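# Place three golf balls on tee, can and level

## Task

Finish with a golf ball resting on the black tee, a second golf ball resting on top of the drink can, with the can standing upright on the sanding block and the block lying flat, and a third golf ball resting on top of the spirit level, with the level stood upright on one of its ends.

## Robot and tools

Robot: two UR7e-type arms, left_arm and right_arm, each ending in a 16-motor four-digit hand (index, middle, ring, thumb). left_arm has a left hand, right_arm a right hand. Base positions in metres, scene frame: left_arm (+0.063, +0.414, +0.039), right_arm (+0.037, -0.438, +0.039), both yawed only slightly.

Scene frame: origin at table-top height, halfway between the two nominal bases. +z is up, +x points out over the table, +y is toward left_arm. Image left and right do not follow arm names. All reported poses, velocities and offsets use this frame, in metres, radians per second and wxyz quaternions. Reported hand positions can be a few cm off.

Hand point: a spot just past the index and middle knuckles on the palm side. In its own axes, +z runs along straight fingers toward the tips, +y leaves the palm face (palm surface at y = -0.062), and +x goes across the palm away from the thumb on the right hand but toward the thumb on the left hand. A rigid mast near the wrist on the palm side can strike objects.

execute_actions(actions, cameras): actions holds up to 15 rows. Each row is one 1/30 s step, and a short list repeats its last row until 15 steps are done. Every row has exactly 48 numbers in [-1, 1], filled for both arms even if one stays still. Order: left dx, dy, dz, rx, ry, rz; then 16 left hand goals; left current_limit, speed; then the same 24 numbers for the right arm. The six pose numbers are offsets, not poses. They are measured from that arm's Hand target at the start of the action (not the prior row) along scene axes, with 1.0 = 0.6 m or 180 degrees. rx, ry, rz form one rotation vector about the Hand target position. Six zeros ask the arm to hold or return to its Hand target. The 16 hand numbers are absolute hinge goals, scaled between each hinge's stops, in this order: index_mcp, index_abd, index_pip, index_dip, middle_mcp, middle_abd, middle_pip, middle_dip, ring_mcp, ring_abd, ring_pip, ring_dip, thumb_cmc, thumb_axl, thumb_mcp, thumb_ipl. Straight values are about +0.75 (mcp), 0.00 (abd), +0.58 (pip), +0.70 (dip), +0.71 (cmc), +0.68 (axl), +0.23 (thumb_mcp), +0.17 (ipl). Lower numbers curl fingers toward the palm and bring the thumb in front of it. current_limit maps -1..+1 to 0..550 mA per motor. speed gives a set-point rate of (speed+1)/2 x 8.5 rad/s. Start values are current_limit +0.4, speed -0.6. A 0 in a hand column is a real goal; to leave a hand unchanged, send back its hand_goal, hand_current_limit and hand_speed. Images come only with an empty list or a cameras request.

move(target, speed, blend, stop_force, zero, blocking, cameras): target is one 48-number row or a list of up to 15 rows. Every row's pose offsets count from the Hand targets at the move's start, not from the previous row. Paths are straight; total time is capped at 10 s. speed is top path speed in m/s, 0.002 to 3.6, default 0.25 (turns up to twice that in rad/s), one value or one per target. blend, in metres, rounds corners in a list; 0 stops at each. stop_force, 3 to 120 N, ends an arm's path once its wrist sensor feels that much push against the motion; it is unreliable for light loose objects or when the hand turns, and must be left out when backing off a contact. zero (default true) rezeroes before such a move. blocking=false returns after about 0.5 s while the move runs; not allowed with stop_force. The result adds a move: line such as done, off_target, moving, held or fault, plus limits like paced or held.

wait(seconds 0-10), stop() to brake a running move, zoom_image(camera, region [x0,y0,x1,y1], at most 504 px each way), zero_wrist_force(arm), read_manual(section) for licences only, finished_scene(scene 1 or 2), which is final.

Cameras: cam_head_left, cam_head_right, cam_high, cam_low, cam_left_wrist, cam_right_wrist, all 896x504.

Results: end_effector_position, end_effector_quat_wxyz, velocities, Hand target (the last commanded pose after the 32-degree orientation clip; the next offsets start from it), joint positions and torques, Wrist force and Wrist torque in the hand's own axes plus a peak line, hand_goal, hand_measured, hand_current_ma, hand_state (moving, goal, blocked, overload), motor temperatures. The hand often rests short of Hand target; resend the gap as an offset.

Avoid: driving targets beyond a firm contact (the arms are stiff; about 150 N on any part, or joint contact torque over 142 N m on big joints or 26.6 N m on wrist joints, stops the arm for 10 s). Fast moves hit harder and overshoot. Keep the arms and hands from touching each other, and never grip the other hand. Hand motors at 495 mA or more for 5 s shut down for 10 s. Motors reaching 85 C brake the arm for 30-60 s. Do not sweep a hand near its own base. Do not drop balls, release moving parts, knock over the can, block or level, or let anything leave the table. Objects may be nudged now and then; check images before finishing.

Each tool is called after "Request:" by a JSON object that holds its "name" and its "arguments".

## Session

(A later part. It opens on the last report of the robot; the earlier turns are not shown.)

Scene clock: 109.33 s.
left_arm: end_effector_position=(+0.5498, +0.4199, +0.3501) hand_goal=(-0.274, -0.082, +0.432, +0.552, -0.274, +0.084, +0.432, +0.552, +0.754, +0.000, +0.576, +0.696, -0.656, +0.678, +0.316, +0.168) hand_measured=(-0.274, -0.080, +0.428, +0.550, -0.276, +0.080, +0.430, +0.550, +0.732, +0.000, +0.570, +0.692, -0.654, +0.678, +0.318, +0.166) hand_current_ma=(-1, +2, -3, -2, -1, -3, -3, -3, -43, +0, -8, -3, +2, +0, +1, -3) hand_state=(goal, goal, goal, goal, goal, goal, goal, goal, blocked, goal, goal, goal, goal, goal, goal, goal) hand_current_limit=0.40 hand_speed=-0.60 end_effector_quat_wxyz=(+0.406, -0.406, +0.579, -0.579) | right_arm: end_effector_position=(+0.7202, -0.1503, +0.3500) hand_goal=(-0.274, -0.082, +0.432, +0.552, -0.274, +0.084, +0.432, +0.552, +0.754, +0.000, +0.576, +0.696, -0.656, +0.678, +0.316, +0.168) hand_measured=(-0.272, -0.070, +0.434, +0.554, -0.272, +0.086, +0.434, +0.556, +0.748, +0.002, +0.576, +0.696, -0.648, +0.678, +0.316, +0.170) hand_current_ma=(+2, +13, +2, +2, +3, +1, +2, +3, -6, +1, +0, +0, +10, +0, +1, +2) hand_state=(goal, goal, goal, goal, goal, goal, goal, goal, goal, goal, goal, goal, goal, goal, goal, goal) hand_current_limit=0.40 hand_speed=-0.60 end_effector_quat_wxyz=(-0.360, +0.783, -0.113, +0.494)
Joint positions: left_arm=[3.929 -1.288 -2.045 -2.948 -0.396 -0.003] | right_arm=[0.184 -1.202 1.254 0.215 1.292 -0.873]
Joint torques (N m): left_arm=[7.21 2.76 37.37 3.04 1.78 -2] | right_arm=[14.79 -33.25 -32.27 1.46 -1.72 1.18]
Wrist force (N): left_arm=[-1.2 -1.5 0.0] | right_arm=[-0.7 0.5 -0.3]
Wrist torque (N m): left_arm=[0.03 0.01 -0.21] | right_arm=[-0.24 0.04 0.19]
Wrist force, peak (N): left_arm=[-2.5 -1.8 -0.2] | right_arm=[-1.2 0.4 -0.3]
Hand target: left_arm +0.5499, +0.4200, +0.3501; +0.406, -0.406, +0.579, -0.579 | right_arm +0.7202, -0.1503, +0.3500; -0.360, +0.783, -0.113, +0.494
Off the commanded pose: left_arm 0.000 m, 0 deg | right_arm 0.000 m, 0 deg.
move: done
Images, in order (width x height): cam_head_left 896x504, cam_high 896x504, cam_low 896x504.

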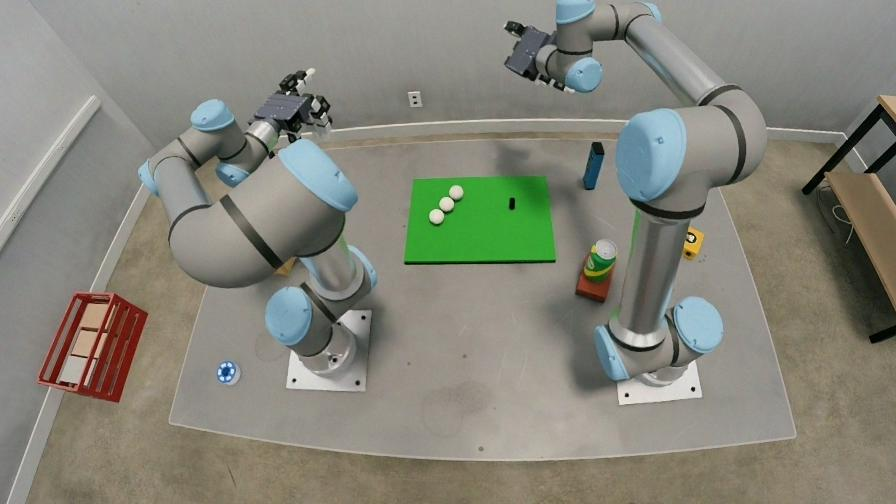

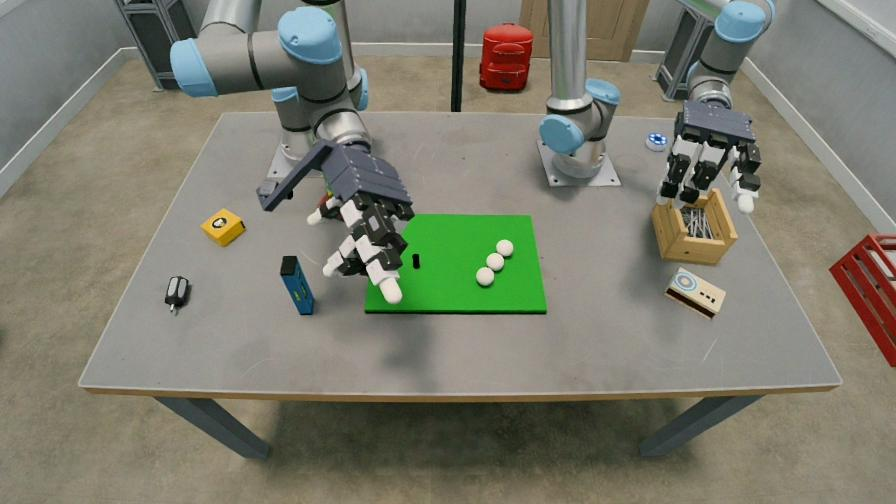

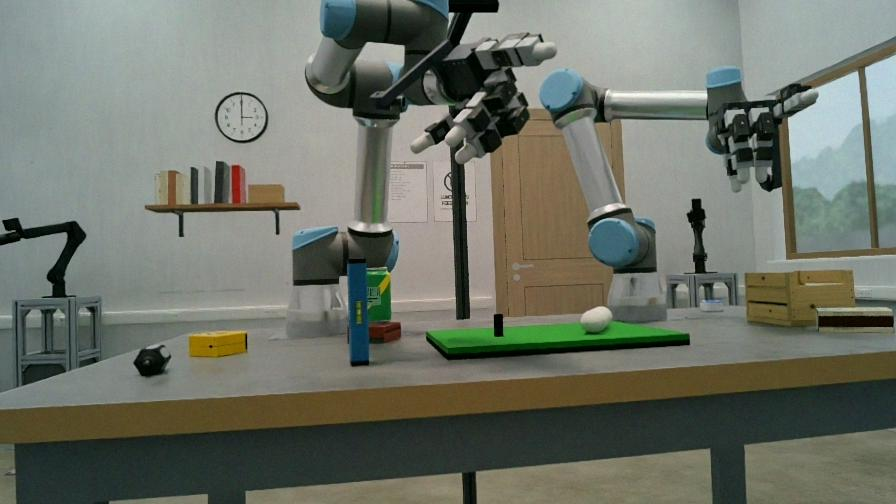

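Request:
{"name": "move", "arguments": {"target": [0,0,0,0,0,0,-0.274,-0.083,0.432,0.552,-0.274,0.083,0.432,0.552,0.754,0,0.576,0.696,-0.656,0.678,0.315,0.168,0.4,-0.6,-0.2405,0.4728,-0.3445,0.2195,0.1345,0.1149,-0.274,-0.083,0.432,0.552,-0.274,0.083,0.432,0.552,0.754,0,0.576,0.696,-0.656,0.678,0.315,0.168,0.4,-0.6], "speed": 0.25, "cameras": ["cam_high","cam_low","cam_head_left"]}}

Request:
{"name": "zoom_image", "arguments": {"camera": "cam_high", "region": [400, 170, 560, 310]}}

Request:
{"name": "zoom_image", "arguments": {"camera": "cam_low", "region": [500, 190, 680, 350]}}

Request:
{"name": "zoom_image", "arguments": {"camera": "cam_head_left", "region": [400, 130, 530, 250]}}

Scene clock: 112.37 s.
left_arm: end_effector_position=(+0.5499, +0.4200, +0.3501) hand_goal=(-0.274, -0.082, +0.432, +0.552, -0.274, +0.084, +0.432, +0.552, +0.754, +0.000, +0.576, +0.696, -0.656, +0.678, +0.316, +0.168) hand_measured=(-0.274, -0.080, +0.428, +0.550, -0.276, +0.080, +0.430, +0.550, +0.732, +0.000, +0.570, +0.692, -0.654, +0.678, +0.318, +0.166) hand_current_ma=(-1, +2, -3, -2, -1, -3, -3, -3, -43, +0, -8, -3, +2, +0, +1, -3) hand_state=(goal, goal, goal, goal, goal, goal, goal, goal, blocked, goal, goal, goal, goal, goal, goal, goal) hand_current_limit=0.40 hand_speed=-0.60 end_effector_quat_wxyz=(+0.406, -0.406, +0.579, -0.579) | right_arm: end_effector_position=(+0.5759, +0.1333, +0.1433) hand_goal=(-0.274, -0.082, +0.432, +0.552, -0.274, +0.084, +0.432, +0.552, +0.754, +0.000, +0.576, +0.696, -0.656, +0.678, +0.316, +0.168) hand_measured=(-0.274, -0.078, +0.434, +0.554, -0.274, +0.086, +0.434, +0.556, +0.744, +0.002, +0.576, +0.696, -0.652, +0.678, +0.316, +0.170) hand_current_ma=(+0, +3, +2, +2, +0, +1, +2, +3, -13, +1, +0, +0, +4, +0, +0, +2) hand_state=(goal, goal, goal, goal, goal, goal, goal, goal, goal, goal, goal, goal, goal, goal, goal, goal) hand_current_limit=0.40 hand_speed=-0.60 end_effector_quat_wxyz=(-0.649, +0.709, -0.204, +0.186)
Joint positions: left_arm=[3.929 -1.288 -2.045 -2.948 -0.396 -0.003] | right_arm=[0.453 -0.979 1.533 -0.452 1.027 -0.052]
Joint torques (N m): left_arm=[7.43 3.11 32.18 3.34 1.68 -2.09] | right_arm=[15.11 -38.52 -4.45 -4.12 1.4 1.24]
Wrist force (N): left_arm=[-1.2 -1.6 -0.1] | right_arm=[0.3 1.0 -1.3]
Wrist torque (N m): left_arm=[0.02 0.01 -0.21] | right_arm=[-0.21 0.12 0.04]
Wrist force, peak (N): left_arm=[-1.3 -1.6 0.1] | right_arm=[-0.4 1.7 -0.6]
Hand target: left_arm +0.5499, +0.4200, +0.3501; +0.406, -0.406, +0.579, -0.579 | right_arm +0.5759, +0.1334, +0.1433; -0.649, +0.709, -0.204, +0.186
Off the commanded pose: left_arm 0.000 m, 0 deg | right_arm 0.000 m, 0 deg.
move: done
Images, in order (width x height): cam_head_left 896x504, cam_high 896x504, cam_low 896x504.

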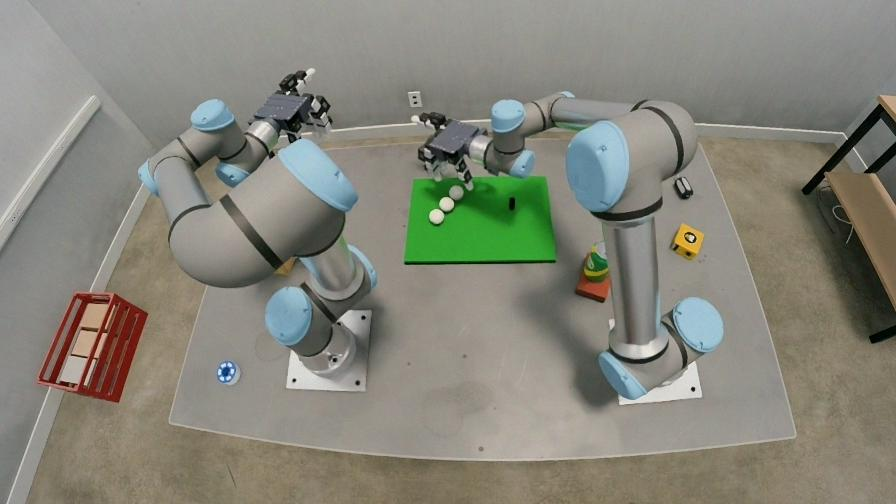

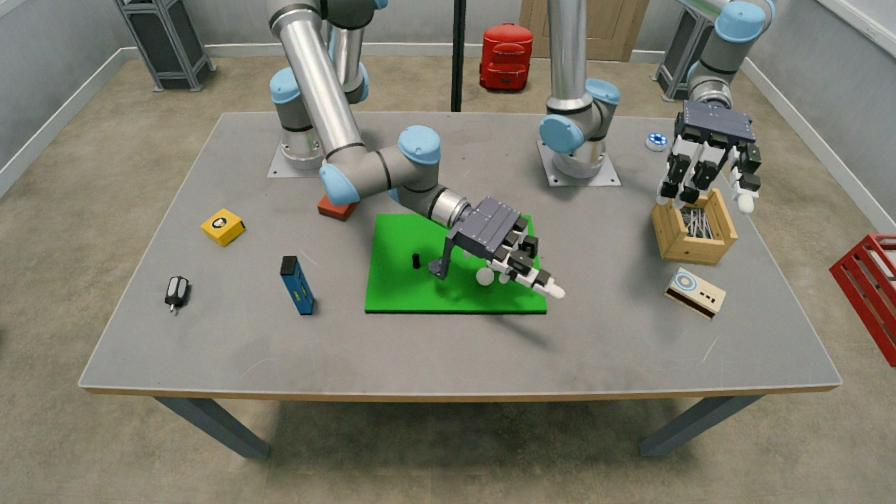

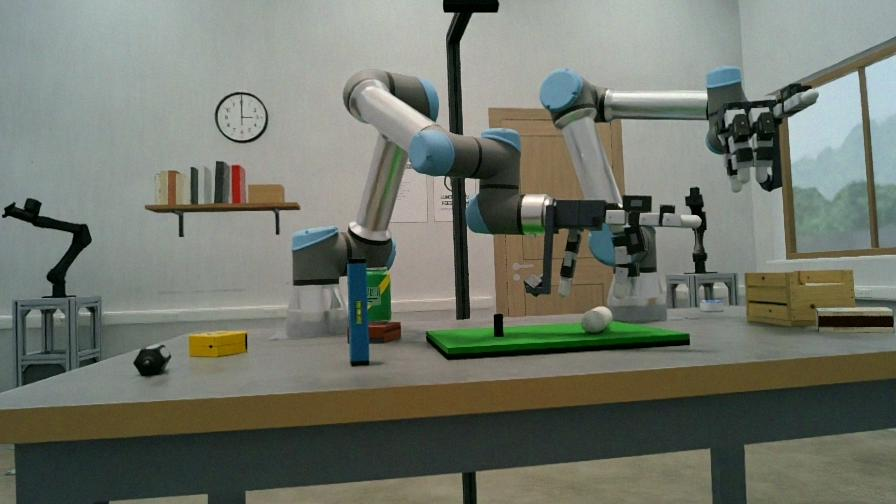

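Scaled by 3.150 from the camera's 896x504 image, which has a finer 1280x720 frame.

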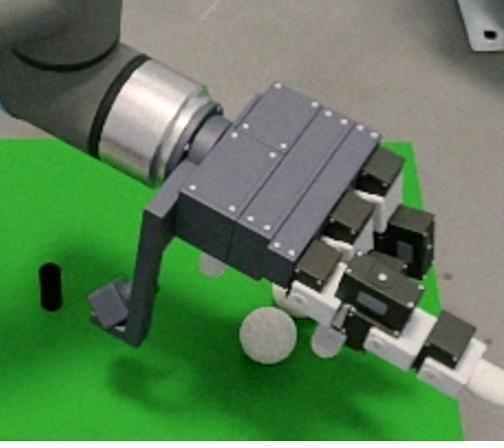

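Scaled by 2.800 from the camera's 896x504 image, which has a finer 1280x720 frame.

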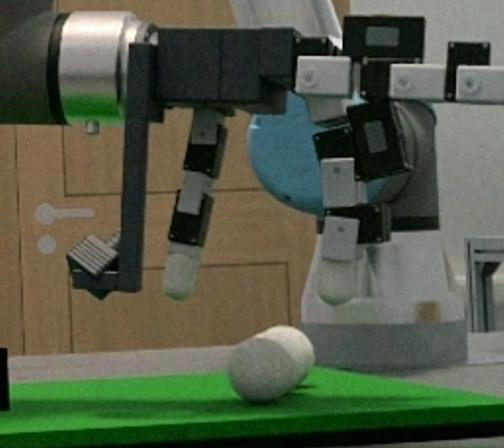

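Scaled by 3.877 from the camera's 896x504 image, which has a finer 1280x720 frame.

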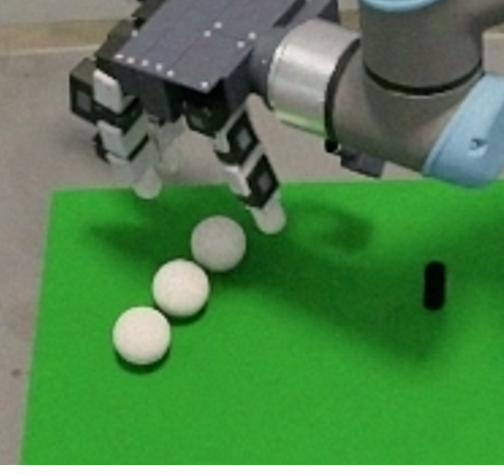

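Request:
{"name": "move", "arguments": {"target": [0,0,0,0,0,0,-0.274,-0.083,0.432,0.552,-0.274,0.083,0.432,0.552,0.754,0,0.576,0.696,-0.656,0.678,0.315,0.168,0.4,-0.6,0,0,-0.1,0,0,0,-0.274,-0.083,0.432,0.552,-0.274,0.083,0.432,0.552,0.754,0,0.576,0.696,-0.656,0.678,0.315,0.168,0.4,-0.6], "speed": 0.06, "stop_force": 8, "cameras": ["cam_high","cam_low","cam_head_left"]}}

Request:
{"name": "zoom_image", "arguments": {"camera": "cam_high", "region": [400, 170, 560, 310]}}

Request:
{"name": "zoom_image", "arguments": {"camera": "cam_low", "region": [500, 190, 680, 350]}}

Request:
{"name": "zoom_image", "arguments": {"camera": "cam_head_left", "region": [400, 130, 530, 250]}}

Scene clock: 115.40 s.
left_arm: end_effector_position=(+0.5499, +0.4200, +0.3501) hand_goal=(-0.274, -0.082, +0.432, +0.552, -0.274, +0.084, +0.432, +0.552, +0.754, +0.000, +0.576, +0.696, -0.656, +0.678, +0.316, +0.168) hand_measured=(-0.274, -0.080, +0.428, +0.550, -0.276, +0.080, +0.430, +0.550, +0.732, +0.000, +0.570, +0.692, -0.654, +0.678, +0.318, +0.166) hand_current_ma=(-1, +2, -3, -2, -1, -3, -3, -3, -43, +0, -8, -3, +2, +0, +1, -3) hand_state=(goal, goal, goal, goal, goal, goal, goal, goal, blocked, goal, goal, goal, goal, goal, goal, goal) hand_current_limit=0.40 hand_speed=-0.60 end_effector_quat_wxyz=(+0.406, -0.406, +0.579, -0.579) | right_arm: end_effector_position=(+0.5759, +0.1334, +0.0833) hand_goal=(-0.274, -0.082, +0.432, +0.552, -0.274, +0.084, +0.432, +0.552, +0.754, +0.000, +0.576, +0.696, -0.656, +0.678, +0.316, +0.168) hand_measured=(-0.274, -0.078, +0.434, +0.554, -0.274, +0.086, +0.434, +0.556, +0.744, +0.002, +0.576, +0.696, -0.652, +0.678, +0.316, +0.170) hand_current_ma=(+0, +3, +2, +2, +0, +1, +2, +3, -13, +1, +0, +0, +4, +0, +0, +2) hand_state=(goal, goal, goal, goal, goal, goal, goal, goal, goal, goal, goal, goal, goal, goal, goal, goal) hand_current_limit=0.40 hand_speed=-0.60 end_effector_quat_wxyz=(-0.649, +0.709, -0.204, +0.186)
Joint positions: left_arm=[3.929 -1.288 -2.045 -2.948 -0.396 -0.003] | right_arm=[0.453 -0.897 1.575 -0.576 1.027 -0.052]
Joint torques (N m): left_arm=[7.4 3.64 25.28 3.38 1.62 -2.13] | right_arm=[-3.08 -40.23 -3.34 -3.94 1.49 1.36]
Wrist force (N): left_arm=[-1.2 -1.4 0.3] | right_arm=[0.6 1.0 -1.4]
Wrist torque (N m): left_arm=[0.02 0.01 -0.21] | right_arm=[-0.16 0.05 0.08]
Wrist force, peak (N): left_arm=[-1.3 -1.7 0.1] | right_arm=[0.6 1.5 -1.4]
Hand target: left_arm +0.5499, +0.4200, +0.3501; +0.406, -0.406, +0.579, -0.579 | right_arm +0.5759, +0.1334, +0.0833; -0.649, +0.709, -0.204, +0.186
Off the commanded pose: left_arm 0.000 m, 0 deg | right_arm 0.000 m, 0 deg.
move: done
Images, in order (width x height): cam_head_left 896x504, cam_high 896x504, cam_low 896x504.

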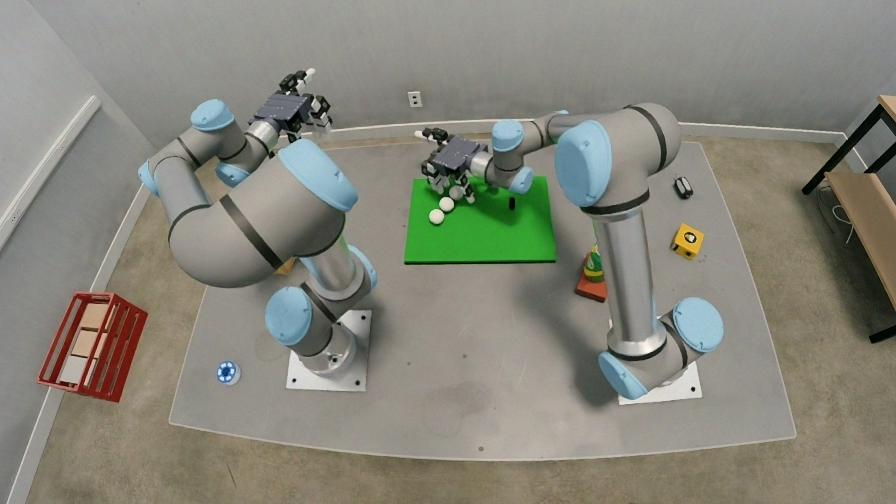

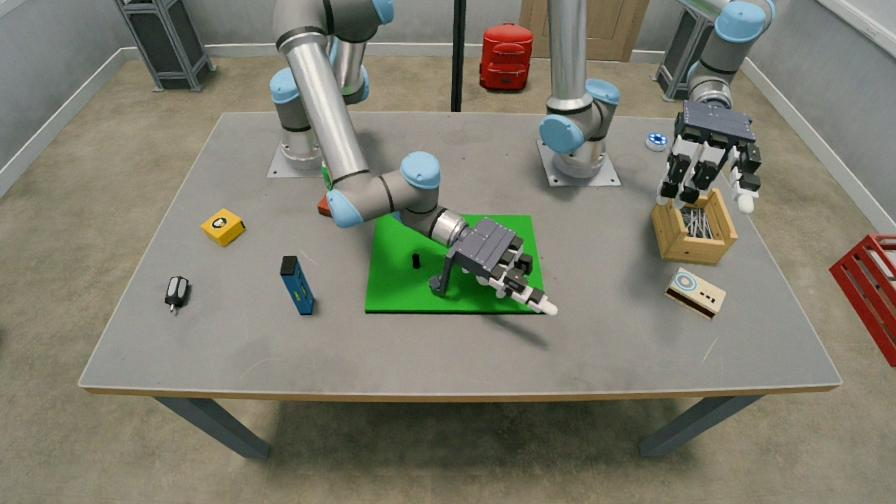

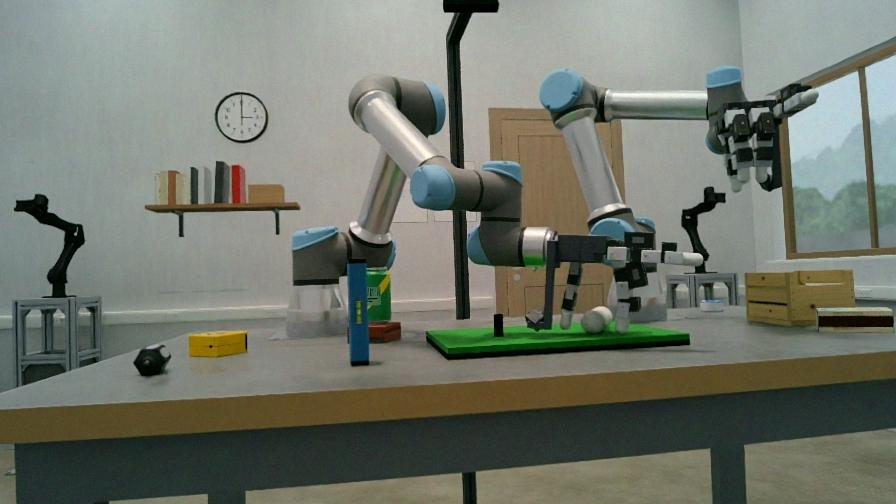

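Scaled by 3.150 from the camera's 896x504 image, which has a finer 1280x720 frame.

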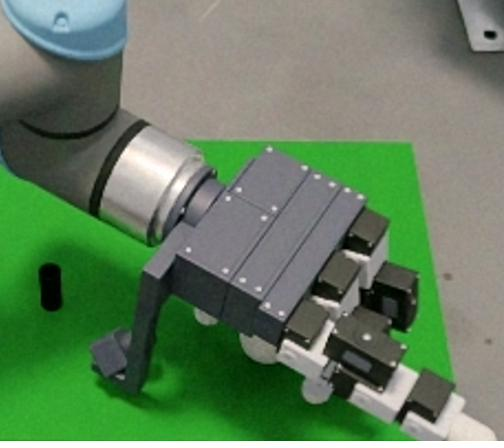

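Scaled by 2.800 from the camera's 896x504 image, which has a finer 1280x720 frame.

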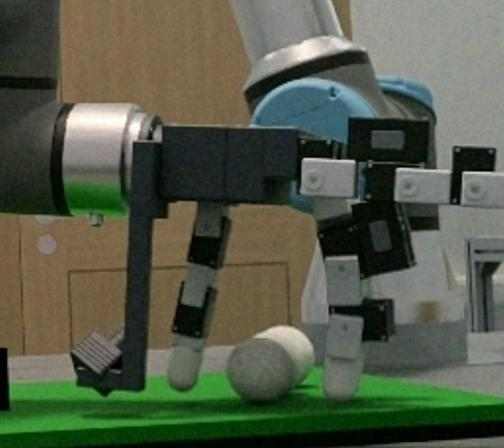

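Scaled by 3.877 from the camera's 896x504 image, which has a finer 1280x720 frame.

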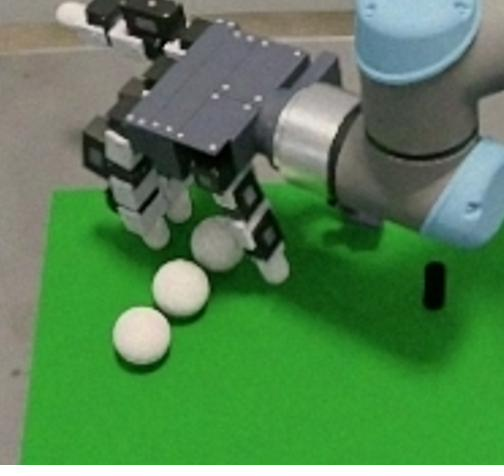

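Request:
{"name": "move", "arguments": {"target": [0,0,0,0,0,0,-0.274,-0.083,0.432,0.552,-0.274,0.083,0.432,0.552,0.754,0,0.576,0.696,-0.656,0.678,0.315,0.168,0.4,-0.6,0,0,0,0,0,0,-0.44,-0.083,0.432,0.552,-0.44,0.083,0.432,0.552,0.754,0,0.576,0.696,-0.656,0.678,0.14,0.168,0.4,-0.8], "cameras": ["cam_high","cam_low","cam_head_left"]}}

Request:
{"name": "zoom_image", "arguments": {"camera": "cam_low", "region": [500, 190, 680, 350]}}

Request:
{"name": "zoom_image", "arguments": {"camera": "cam_head_left", "region": [400, 130, 530, 250]}}

Scene clock: 116.17 s.
left_arm: end_effector_position=(+0.5499, +0.4200, +0.3501) hand_goal=(-0.274, -0.082, +0.432, +0.552, -0.274, +0.084, +0.432, +0.552, +0.754, +0.000, +0.576, +0.696, -0.656, +0.678, +0.316, +0.168) hand_measured=(-0.274, -0.080, +0.428, +0.550, -0.276, +0.080, +0.430, +0.550, +0.732, +0.000, +0.570, +0.692, -0.654, +0.678, +0.318, +0.166) hand_current_ma=(-1, +2, -3, -2, -1, -3, -3, -3, -43, +0, -8, -3, +2, +0, +1, -3) hand_state=(goal, goal, goal, goal, goal, goal, goal, goal, blocked, goal, goal, goal, goal, goal, goal, goal) hand_current_limit=0.40 hand_speed=-0.60 end_effector_quat_wxyz=(+0.406, -0.406, +0.579, -0.579) | right_arm: end_effector_position=(+0.5759, +0.1334, +0.0833) hand_goal=(-0.440, -0.082, +0.432, +0.552, -0.440, +0.084, +0.432, +0.552, +0.754, +0.000, +0.576, +0.696, -0.656, +0.678, +0.140, +0.168) hand_measured=(-0.416, -0.078, +0.442, +0.556, -0.432, +0.086, +0.436, +0.556, +0.744, +0.002, +0.576, +0.696, -0.656, +0.678, +0.188, +0.176) hand_current_ma=(+45, +3, +14, +4, +10, +1, +3, +3, -13, +1, +0, +0, +0, +0, +161, +12) hand_state=(blocked, goal, goal, goal, goal, goal, goal, goal, goal, goal, goal, goal, goal, goal, blocked, goal) hand_current_limit=0.40 hand_speed=-0.80 end_effector_quat_wxyz=(-0.649, +0.709, -0.204, +0.186)
Joint positions: left_arm=[3.929 -1.288 -2.045 -2.948 -0.396 -0.003] | right_arm=[0.453 -0.897 1.575 -0.576 1.027 -0.052]
Joint torques (N m): left_arm=[7.57 2.78 23.31 3.22 1.6 -2.09] | right_arm=[-3.34 -41.67 -4.49 -3.58 1.25 1.28]
Wrist force (N): left_arm=[-1.2 -1.3 0.0] | right_arm=[0.7 0.5 -1.3]
Wrist torque (N m): left_arm=[0.05 0.02 -0.21] | right_arm=[-0.24 0.02 0.09]
Wrist force, peak (N): left_arm=[-1.1 -1.8 -0.1] | right_arm=[0.8 1.1 -1.3]
Hand target: left_arm +0.5499, +0.4200, +0.3501; +0.406, -0.406, +0.579, -0.579 | right_arm +0.5759, +0.1334, +0.0833; -0.649, +0.709, -0.204, +0.186
Off the commanded pose: left_arm 0.000 m, 0 deg | right_arm 0.000 m, 0 deg.
move: done
Images, in order (width x height): cam_head_left 896x504, cam_high 896x504, cam_low 896x504.

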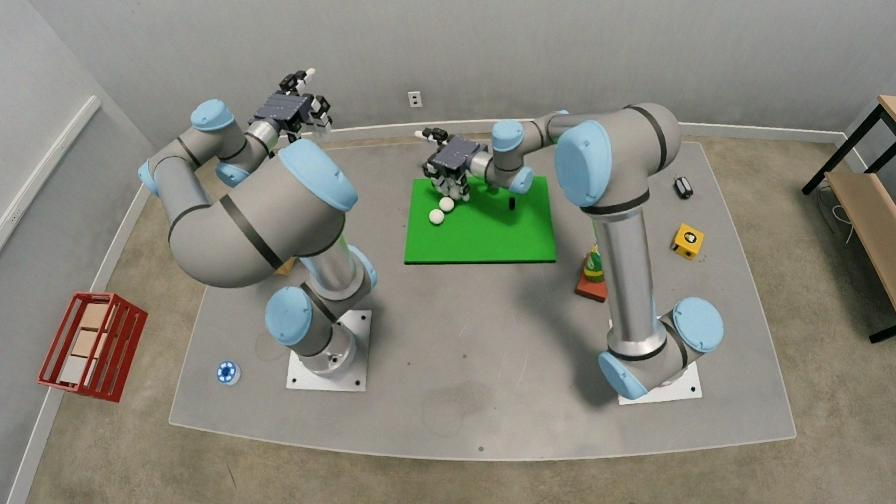

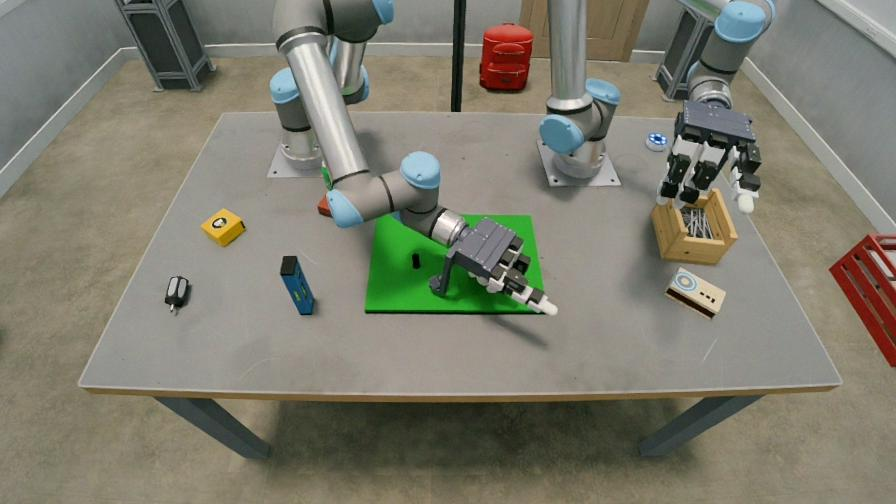

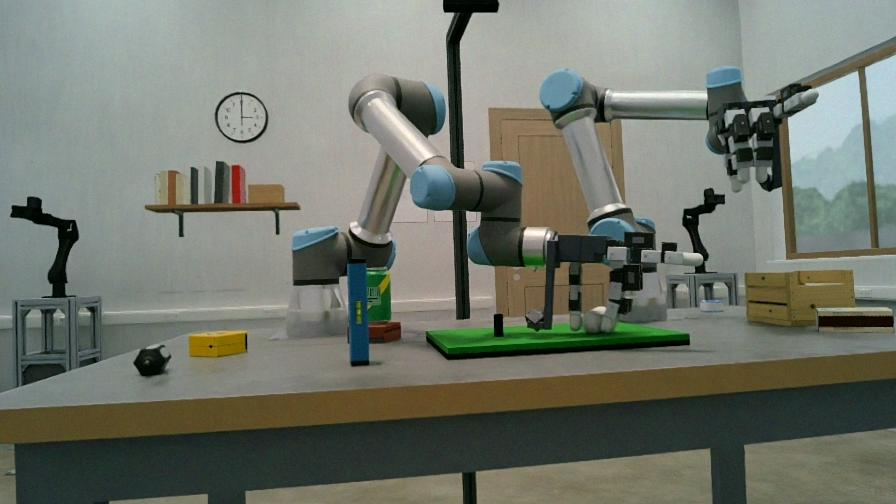

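Scaled by 2.800 from the camera's 896x504 image, which has a finer 1280x720 frame.

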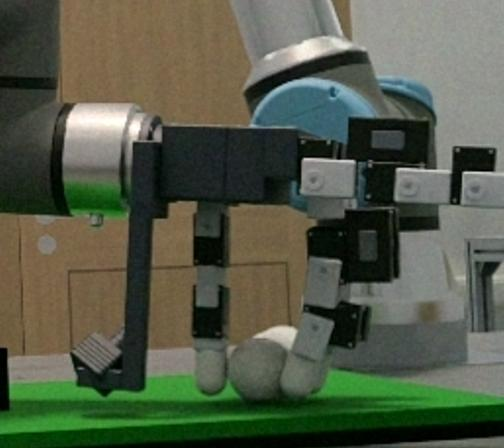

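Scaled by 3.877 from the camera's 896x504 image, which has a finer 1280x720 frame.

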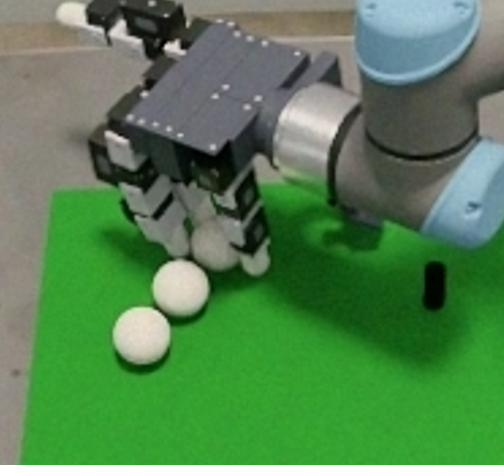

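Request:
{"name": "move", "arguments": {"target": [0,0,0,0,0,0,-0.274,-0.083,0.432,0.552,-0.274,0.083,0.432,0.552,0.754,0,0.576,0.696,-0.656,0.678,0.315,0.168,0.4,-0.6,0,0,0,0,0,0,-0.462,-0.083,0.432,0.552,-0.462,0.083,0.432,0.552,0.754,0,0.576,0.696,-0.656,0.678,0.115,0.168,0.4,-0.8]}}

Request:
{"name": "move", "arguments": {"target": [[0,0,0,0,0,0,-0.274,-0.083,0.432,0.552,-0.274,0.083,0.432,0.552,0.754,0,0.576,0.696,-0.656,0.678,0.315,0.168,0.4,-0.6,0,0,0.16,0,0,0,-0.462,-0.083,0.432,0.552,-0.462,0.083,0.432,0.552,0.754,0,0.576,0.696,-0.656,0.678,0.115,0.168,0.4,-0.8],[0,0,0,0,0,0,-0.274,-0.083,0.432,0.552,-0.274,0.083,0.432,0.552,0.754,0,0.576,0.696,-0.656,0.678,0.315,0.168,0.4,-0.6,-0.078,-0.2738,0.145,0,0,0,-0.462,-0.083,0.432,0.552,-0.462,0.083,0.432,0.552,0.754,0,0.576,0.696,-0.656,0.678,0.115,0.168,0.4,-0.8]], "speed": [0.1,0.15], "blend": [0.02,0], "cameras": ["cam_high","cam_low","cam_head_left","cam_head_right"]}}

Request:
{"name": "zoom_image", "arguments": {"camera": "cam_low", "region": [420, 200, 580, 350]}}

Request:
{"name": "zoom_image", "arguments": {"camera": "cam_high", "region": [340, 170, 500, 310]}}

Request:
{"name": "zoom_image", "arguments": {"camera": "cam_head_left", "region": [430, 120, 590, 260]}}

Scene clock: 117.77 s.
left_arm: end_effector_position=(+0.5499, +0.4200, +0.3501) hand_goal=(-0.274, -0.082, +0.432, +0.552, -0.274, +0.084, +0.432, +0.552, +0.754, +0.000, +0.576, +0.696, -0.656, +0.678, +0.316, +0.168) hand_measured=(-0.274, -0.080, +0.428, +0.550, -0.276, +0.080, +0.430, +0.550, +0.732, +0.000, +0.570, +0.692, -0.654, +0.678, +0.318, +0.166) hand_current_ma=(-1, +2, -3, -2, -1, -3, -3, -3, -43, +0, -8, -3, +2, +0, +1, -3) hand_state=(goal, goal, goal, goal, goal, goal, goal, goal, blocked, goal, goal, goal, goal, goal, goal, goal) hand_current_limit=0.40 hand_speed=-0.60 end_effector_quat_wxyz=(+0.406, -0.406, +0.579, -0.579) | right_arm: end_effector_position=(+0.5759, +0.1334, +0.0833) hand_goal=(-0.462, -0.082, +0.432, +0.552, -0.462, +0.084, +0.432, +0.552, +0.754, +0.000, +0.576, +0.696, -0.656, +0.678, +0.116, +0.168) hand_measured=(-0.416, -0.078, +0.446, +0.558, -0.432, +0.086, +0.438, +0.556, +0.744, +0.002, +0.576, +0.696, -0.656, +0.678, +0.182, +0.178) hand_current_ma=(+113, +3, +20, +5, +64, +1, +7, +3, -13, +1, +0, +0, +0, +0, +250, +21) hand_state=(blocked, goal, goal, goal, blocked, goal, goal, goal, goal, goal, goal, goal, goal, goal, blocked, goal) hand_current_limit=0.40 hand_speed=-0.80 end_effector_quat_wxyz=(-0.649, +0.709, -0.204, +0.186)
Joint positions: left_arm=[3.929 -1.288 -2.045 -2.948 -0.396 -0.003] | right_arm=[0.453 -0.897 1.575 -0.576 1.027 -0.052]
Joint torques (N m): left_arm=[7.43 3.2 19.56 3.27 1.52 -2.16] | right_arm=[-3.59 -42.89 -5.08 -2.99 1.02 1.03]
Wrist force (N): left_arm=[-1.3 -1.6 0.0] | right_arm=[0.7 0.5 -1.7]
Wrist torque (N m): left_arm=[0.01 0.03 -0.21] | right_arm=[-0.22 0.03 0.09]
Wrist force, peak (N): left_arm=[-1.2 -1.8 0.1] | right_arm=[0.6 0.7 -1.8]
Hand target: left_arm +0.5499, +0.4200, +0.3501; +0.406, -0.406, +0.579, -0.579 | right_arm +0.5759, +0.1334, +0.0833; -0.649, +0.709, -0.204, +0.186
Off the commanded pose: left_arm 0.000 m, 0 deg | right_arm 0.000 m, 0 deg.
move: done

Scene clock: 120.60 s.
left_arm: end_effector_position=(+0.5499, +0.4200, +0.3501) hand_goal=(-0.274, -0.082, +0.432, +0.552, -0.274, +0.084, +0.432, +0.552, +0.754, +0.000, +0.576, +0.696, -0.656, +0.678, +0.316, +0.168) hand_measured=(-0.274, -0.080, +0.428, +0.550, -0.276, +0.080, +0.430, +0.550, +0.732, +0.000, +0.570, +0.692, -0.654, +0.678, +0.318, +0.166) hand_current_ma=(-1, +2, -3, -2, -1, -3, -3, -3, -43, +0, -8, -3, +2, +0, +1, -3) hand_state=(goal, goal, goal, goal, goal, goal, goal, goal, blocked, goal, goal, goal, goal, goal, goal, goal) hand_current_limit=0.40 hand_speed=-0.60 end_effector_quat_wxyz=(+0.406, -0.406, +0.579, -0.579) | right_arm: end_effector_position=(+0.5291, -0.0308, +0.1703) hand_goal=(-0.462, -0.082, +0.432, +0.552, -0.462, +0.084, +0.432, +0.552, +0.754, +0.000, +0.576, +0.696, -0.656, +0.678, +0.116, +0.168) hand_measured=(-0.416, -0.078, +0.448, +0.558, -0.432, +0.084, +0.440, +0.556, +0.744, +0.002, +0.576, +0.696, -0.656, +0.678, +0.180, +0.178) hand_current_ma=(+113, +3, +25, +8, +64, +0, +11, +4, -14, +1, +0, +0, +0, +0, +238, +22) hand_state=(blocked, goal, goal, goal, blocked, goal, goal, goal, goal, goal, goal, goal, goal, goal, blocked, goal) hand_current_limit=0.40 hand_speed=-0.80 end_effector_quat_wxyz=(-0.649, +0.709, -0.204, +0.186)
Joint positions: left_arm=[3.929 -1.288 -2.045 -2.948 -0.396 -0.003] | right_arm=[0.167 -1.278 1.917 -0.51 0.743 -0.095]
Joint torques (N m): left_arm=[7.21 3.35 16.17 3.32 1.58 -2.08] | right_arm=[-15.65 -39.31 -3.83 -3.66 -1.82 -1.87]
Wrist force (N): left_arm=[-1.0 -1.5 -0.1] | right_arm=[0.3 1.8 -1.1]
Wrist torque (N m): left_arm=[0.03 -0.01 -0.20] | right_arm=[-0.11 0.08 0.24]
Wrist force, peak (N): left_arm=[-1.3 -1.7 0.0] | right_arm=[0.6 2.3 -1.5]
Hand target: left_arm +0.5499, +0.4200, +0.3501; +0.406, -0.406, +0.579, -0.579 | right_arm +0.5291, -0.0309, +0.1703; -0.649, +0.709, -0.204, +0.186
Off the commanded pose: left_arm 0.000 m, 0 deg | right_arm 0.000 m, 0 deg.
move: done
Images, in order (width x height): cam_head_left 896x504, cam_head_right 896x504, cam_high 896x504, cam_low 896x504.

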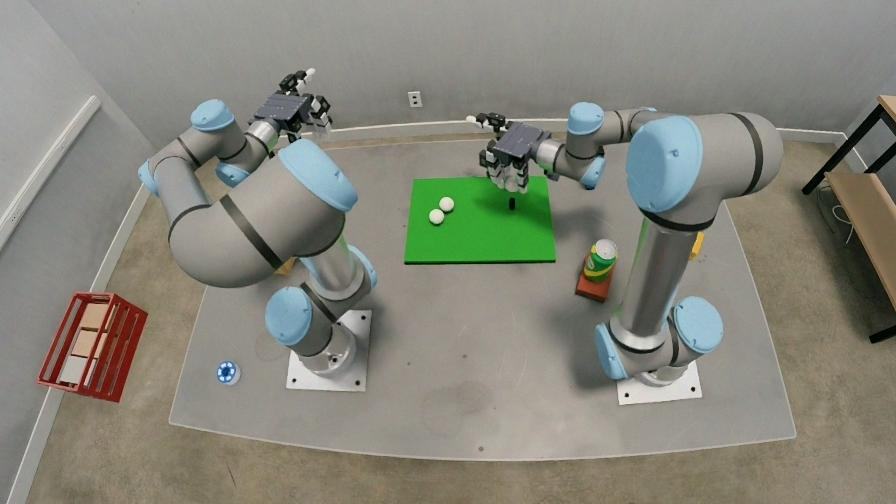

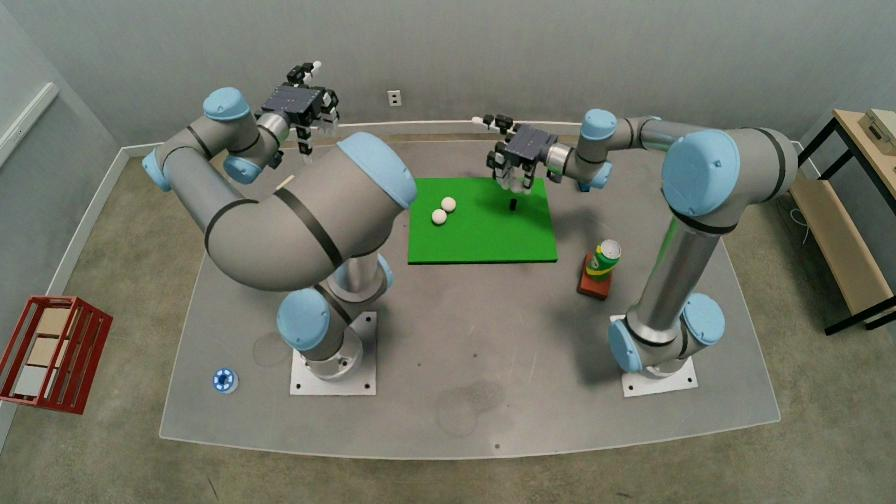

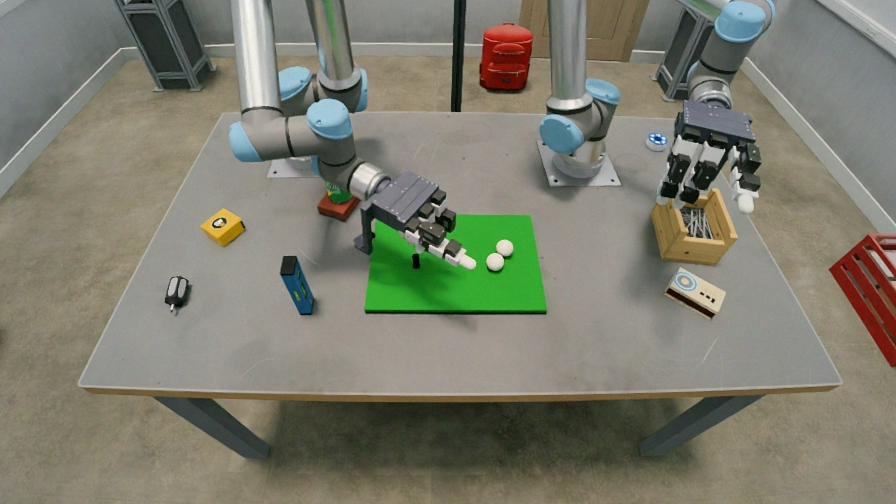

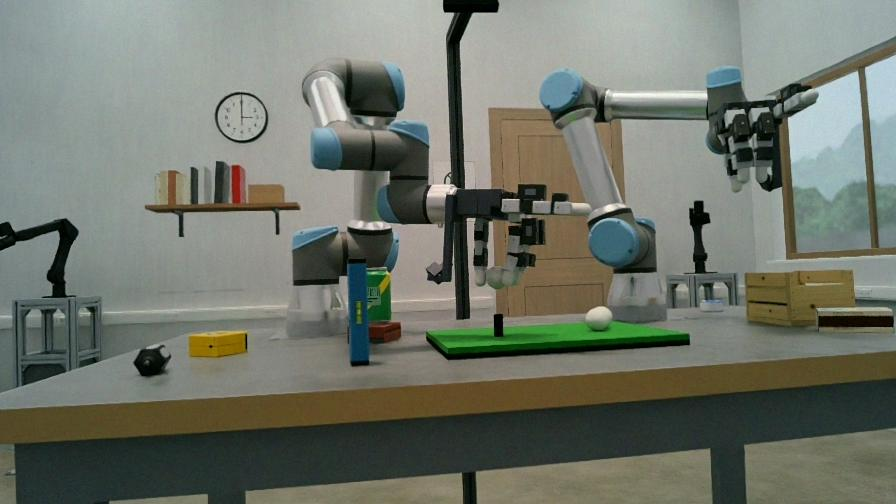

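Scaled by 3.150 from the camera's 896x504 image, which has a finer 1280x720 frame.

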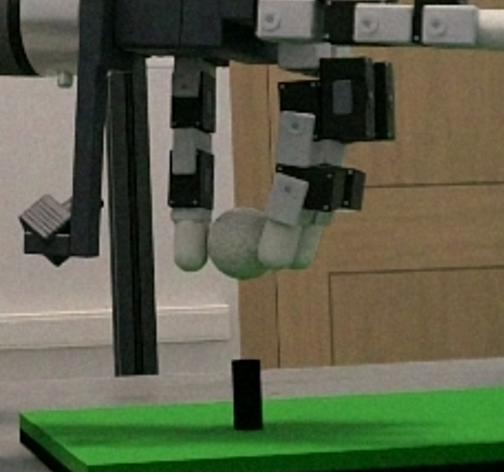

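Scaled by 3.150 from the camera's 896x504 image, which has a finer 1280x720 frame.

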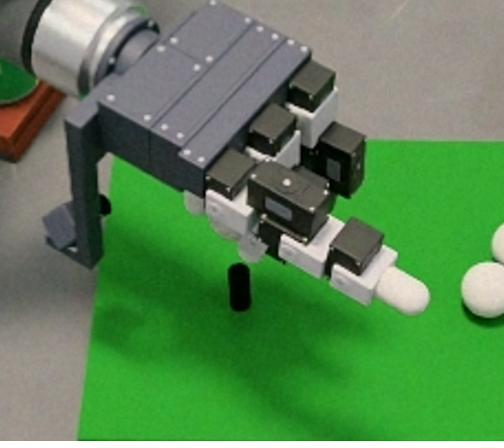

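Scaled by 3.150 from the camera's 896x504 image, which has a finer 1280x720 frame.

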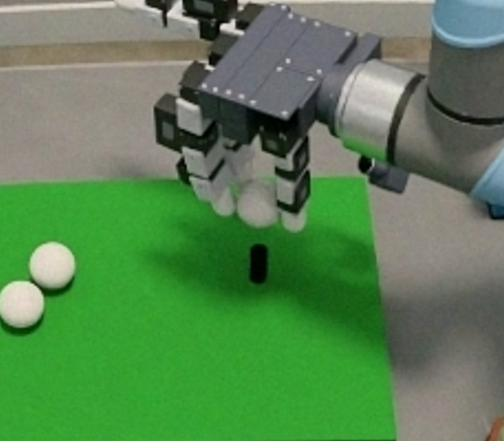

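Request:
{"name": "zoom_image", "arguments": {"camera": "cam_head_left", "region": [490, 165, 535, 215]}}

Request:
{"name": "zoom_image", "arguments": {"camera": "cam_head_right", "region": [490, 165, 535, 215]}}

Request:
{"name": "zoom_image", "arguments": {"camera": "cam_low", "region": [475, 255, 525, 345]}}

Request:
{"name": "zoom_image", "arguments": {"camera": "cam_high", "region": [395, 220, 440, 275]}}

Scaled by 10.080 from the camera's 896x504 image, which has a finer 1280x720 frame.

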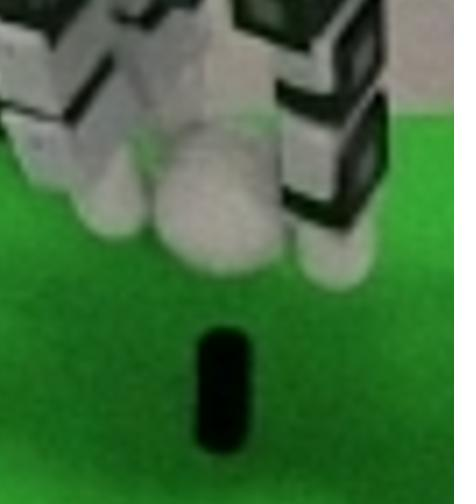

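Scaled by 10.080 from the camera's 896x504 image, which has a finer 1280x720 frame.

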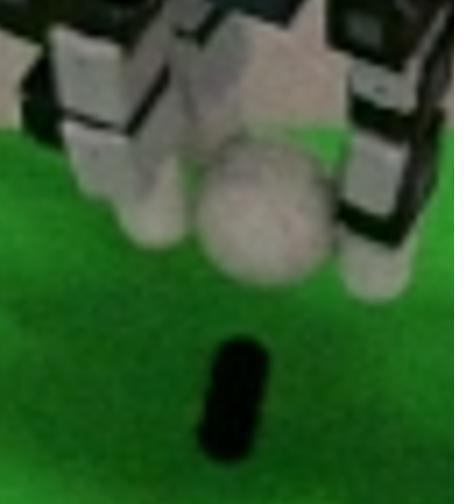

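Scaled by 5.600 from the camera's 896x504 image, which has a finer 1280x720 frame.

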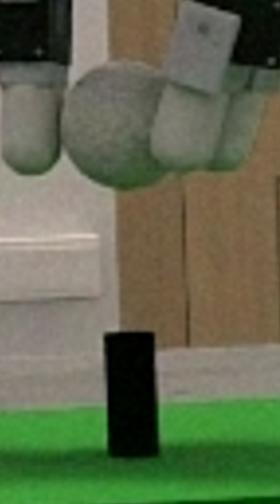

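Scaled by 9.164 from the camera's 896x504 image, which has a finer 1280x720 frame.

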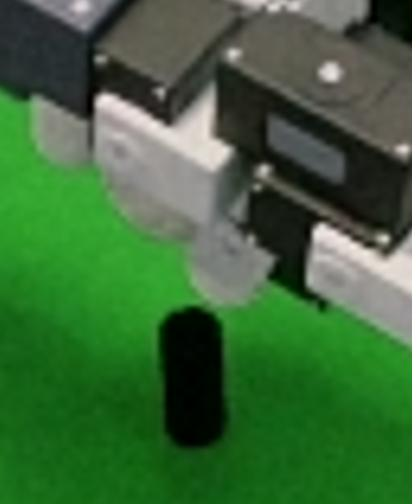

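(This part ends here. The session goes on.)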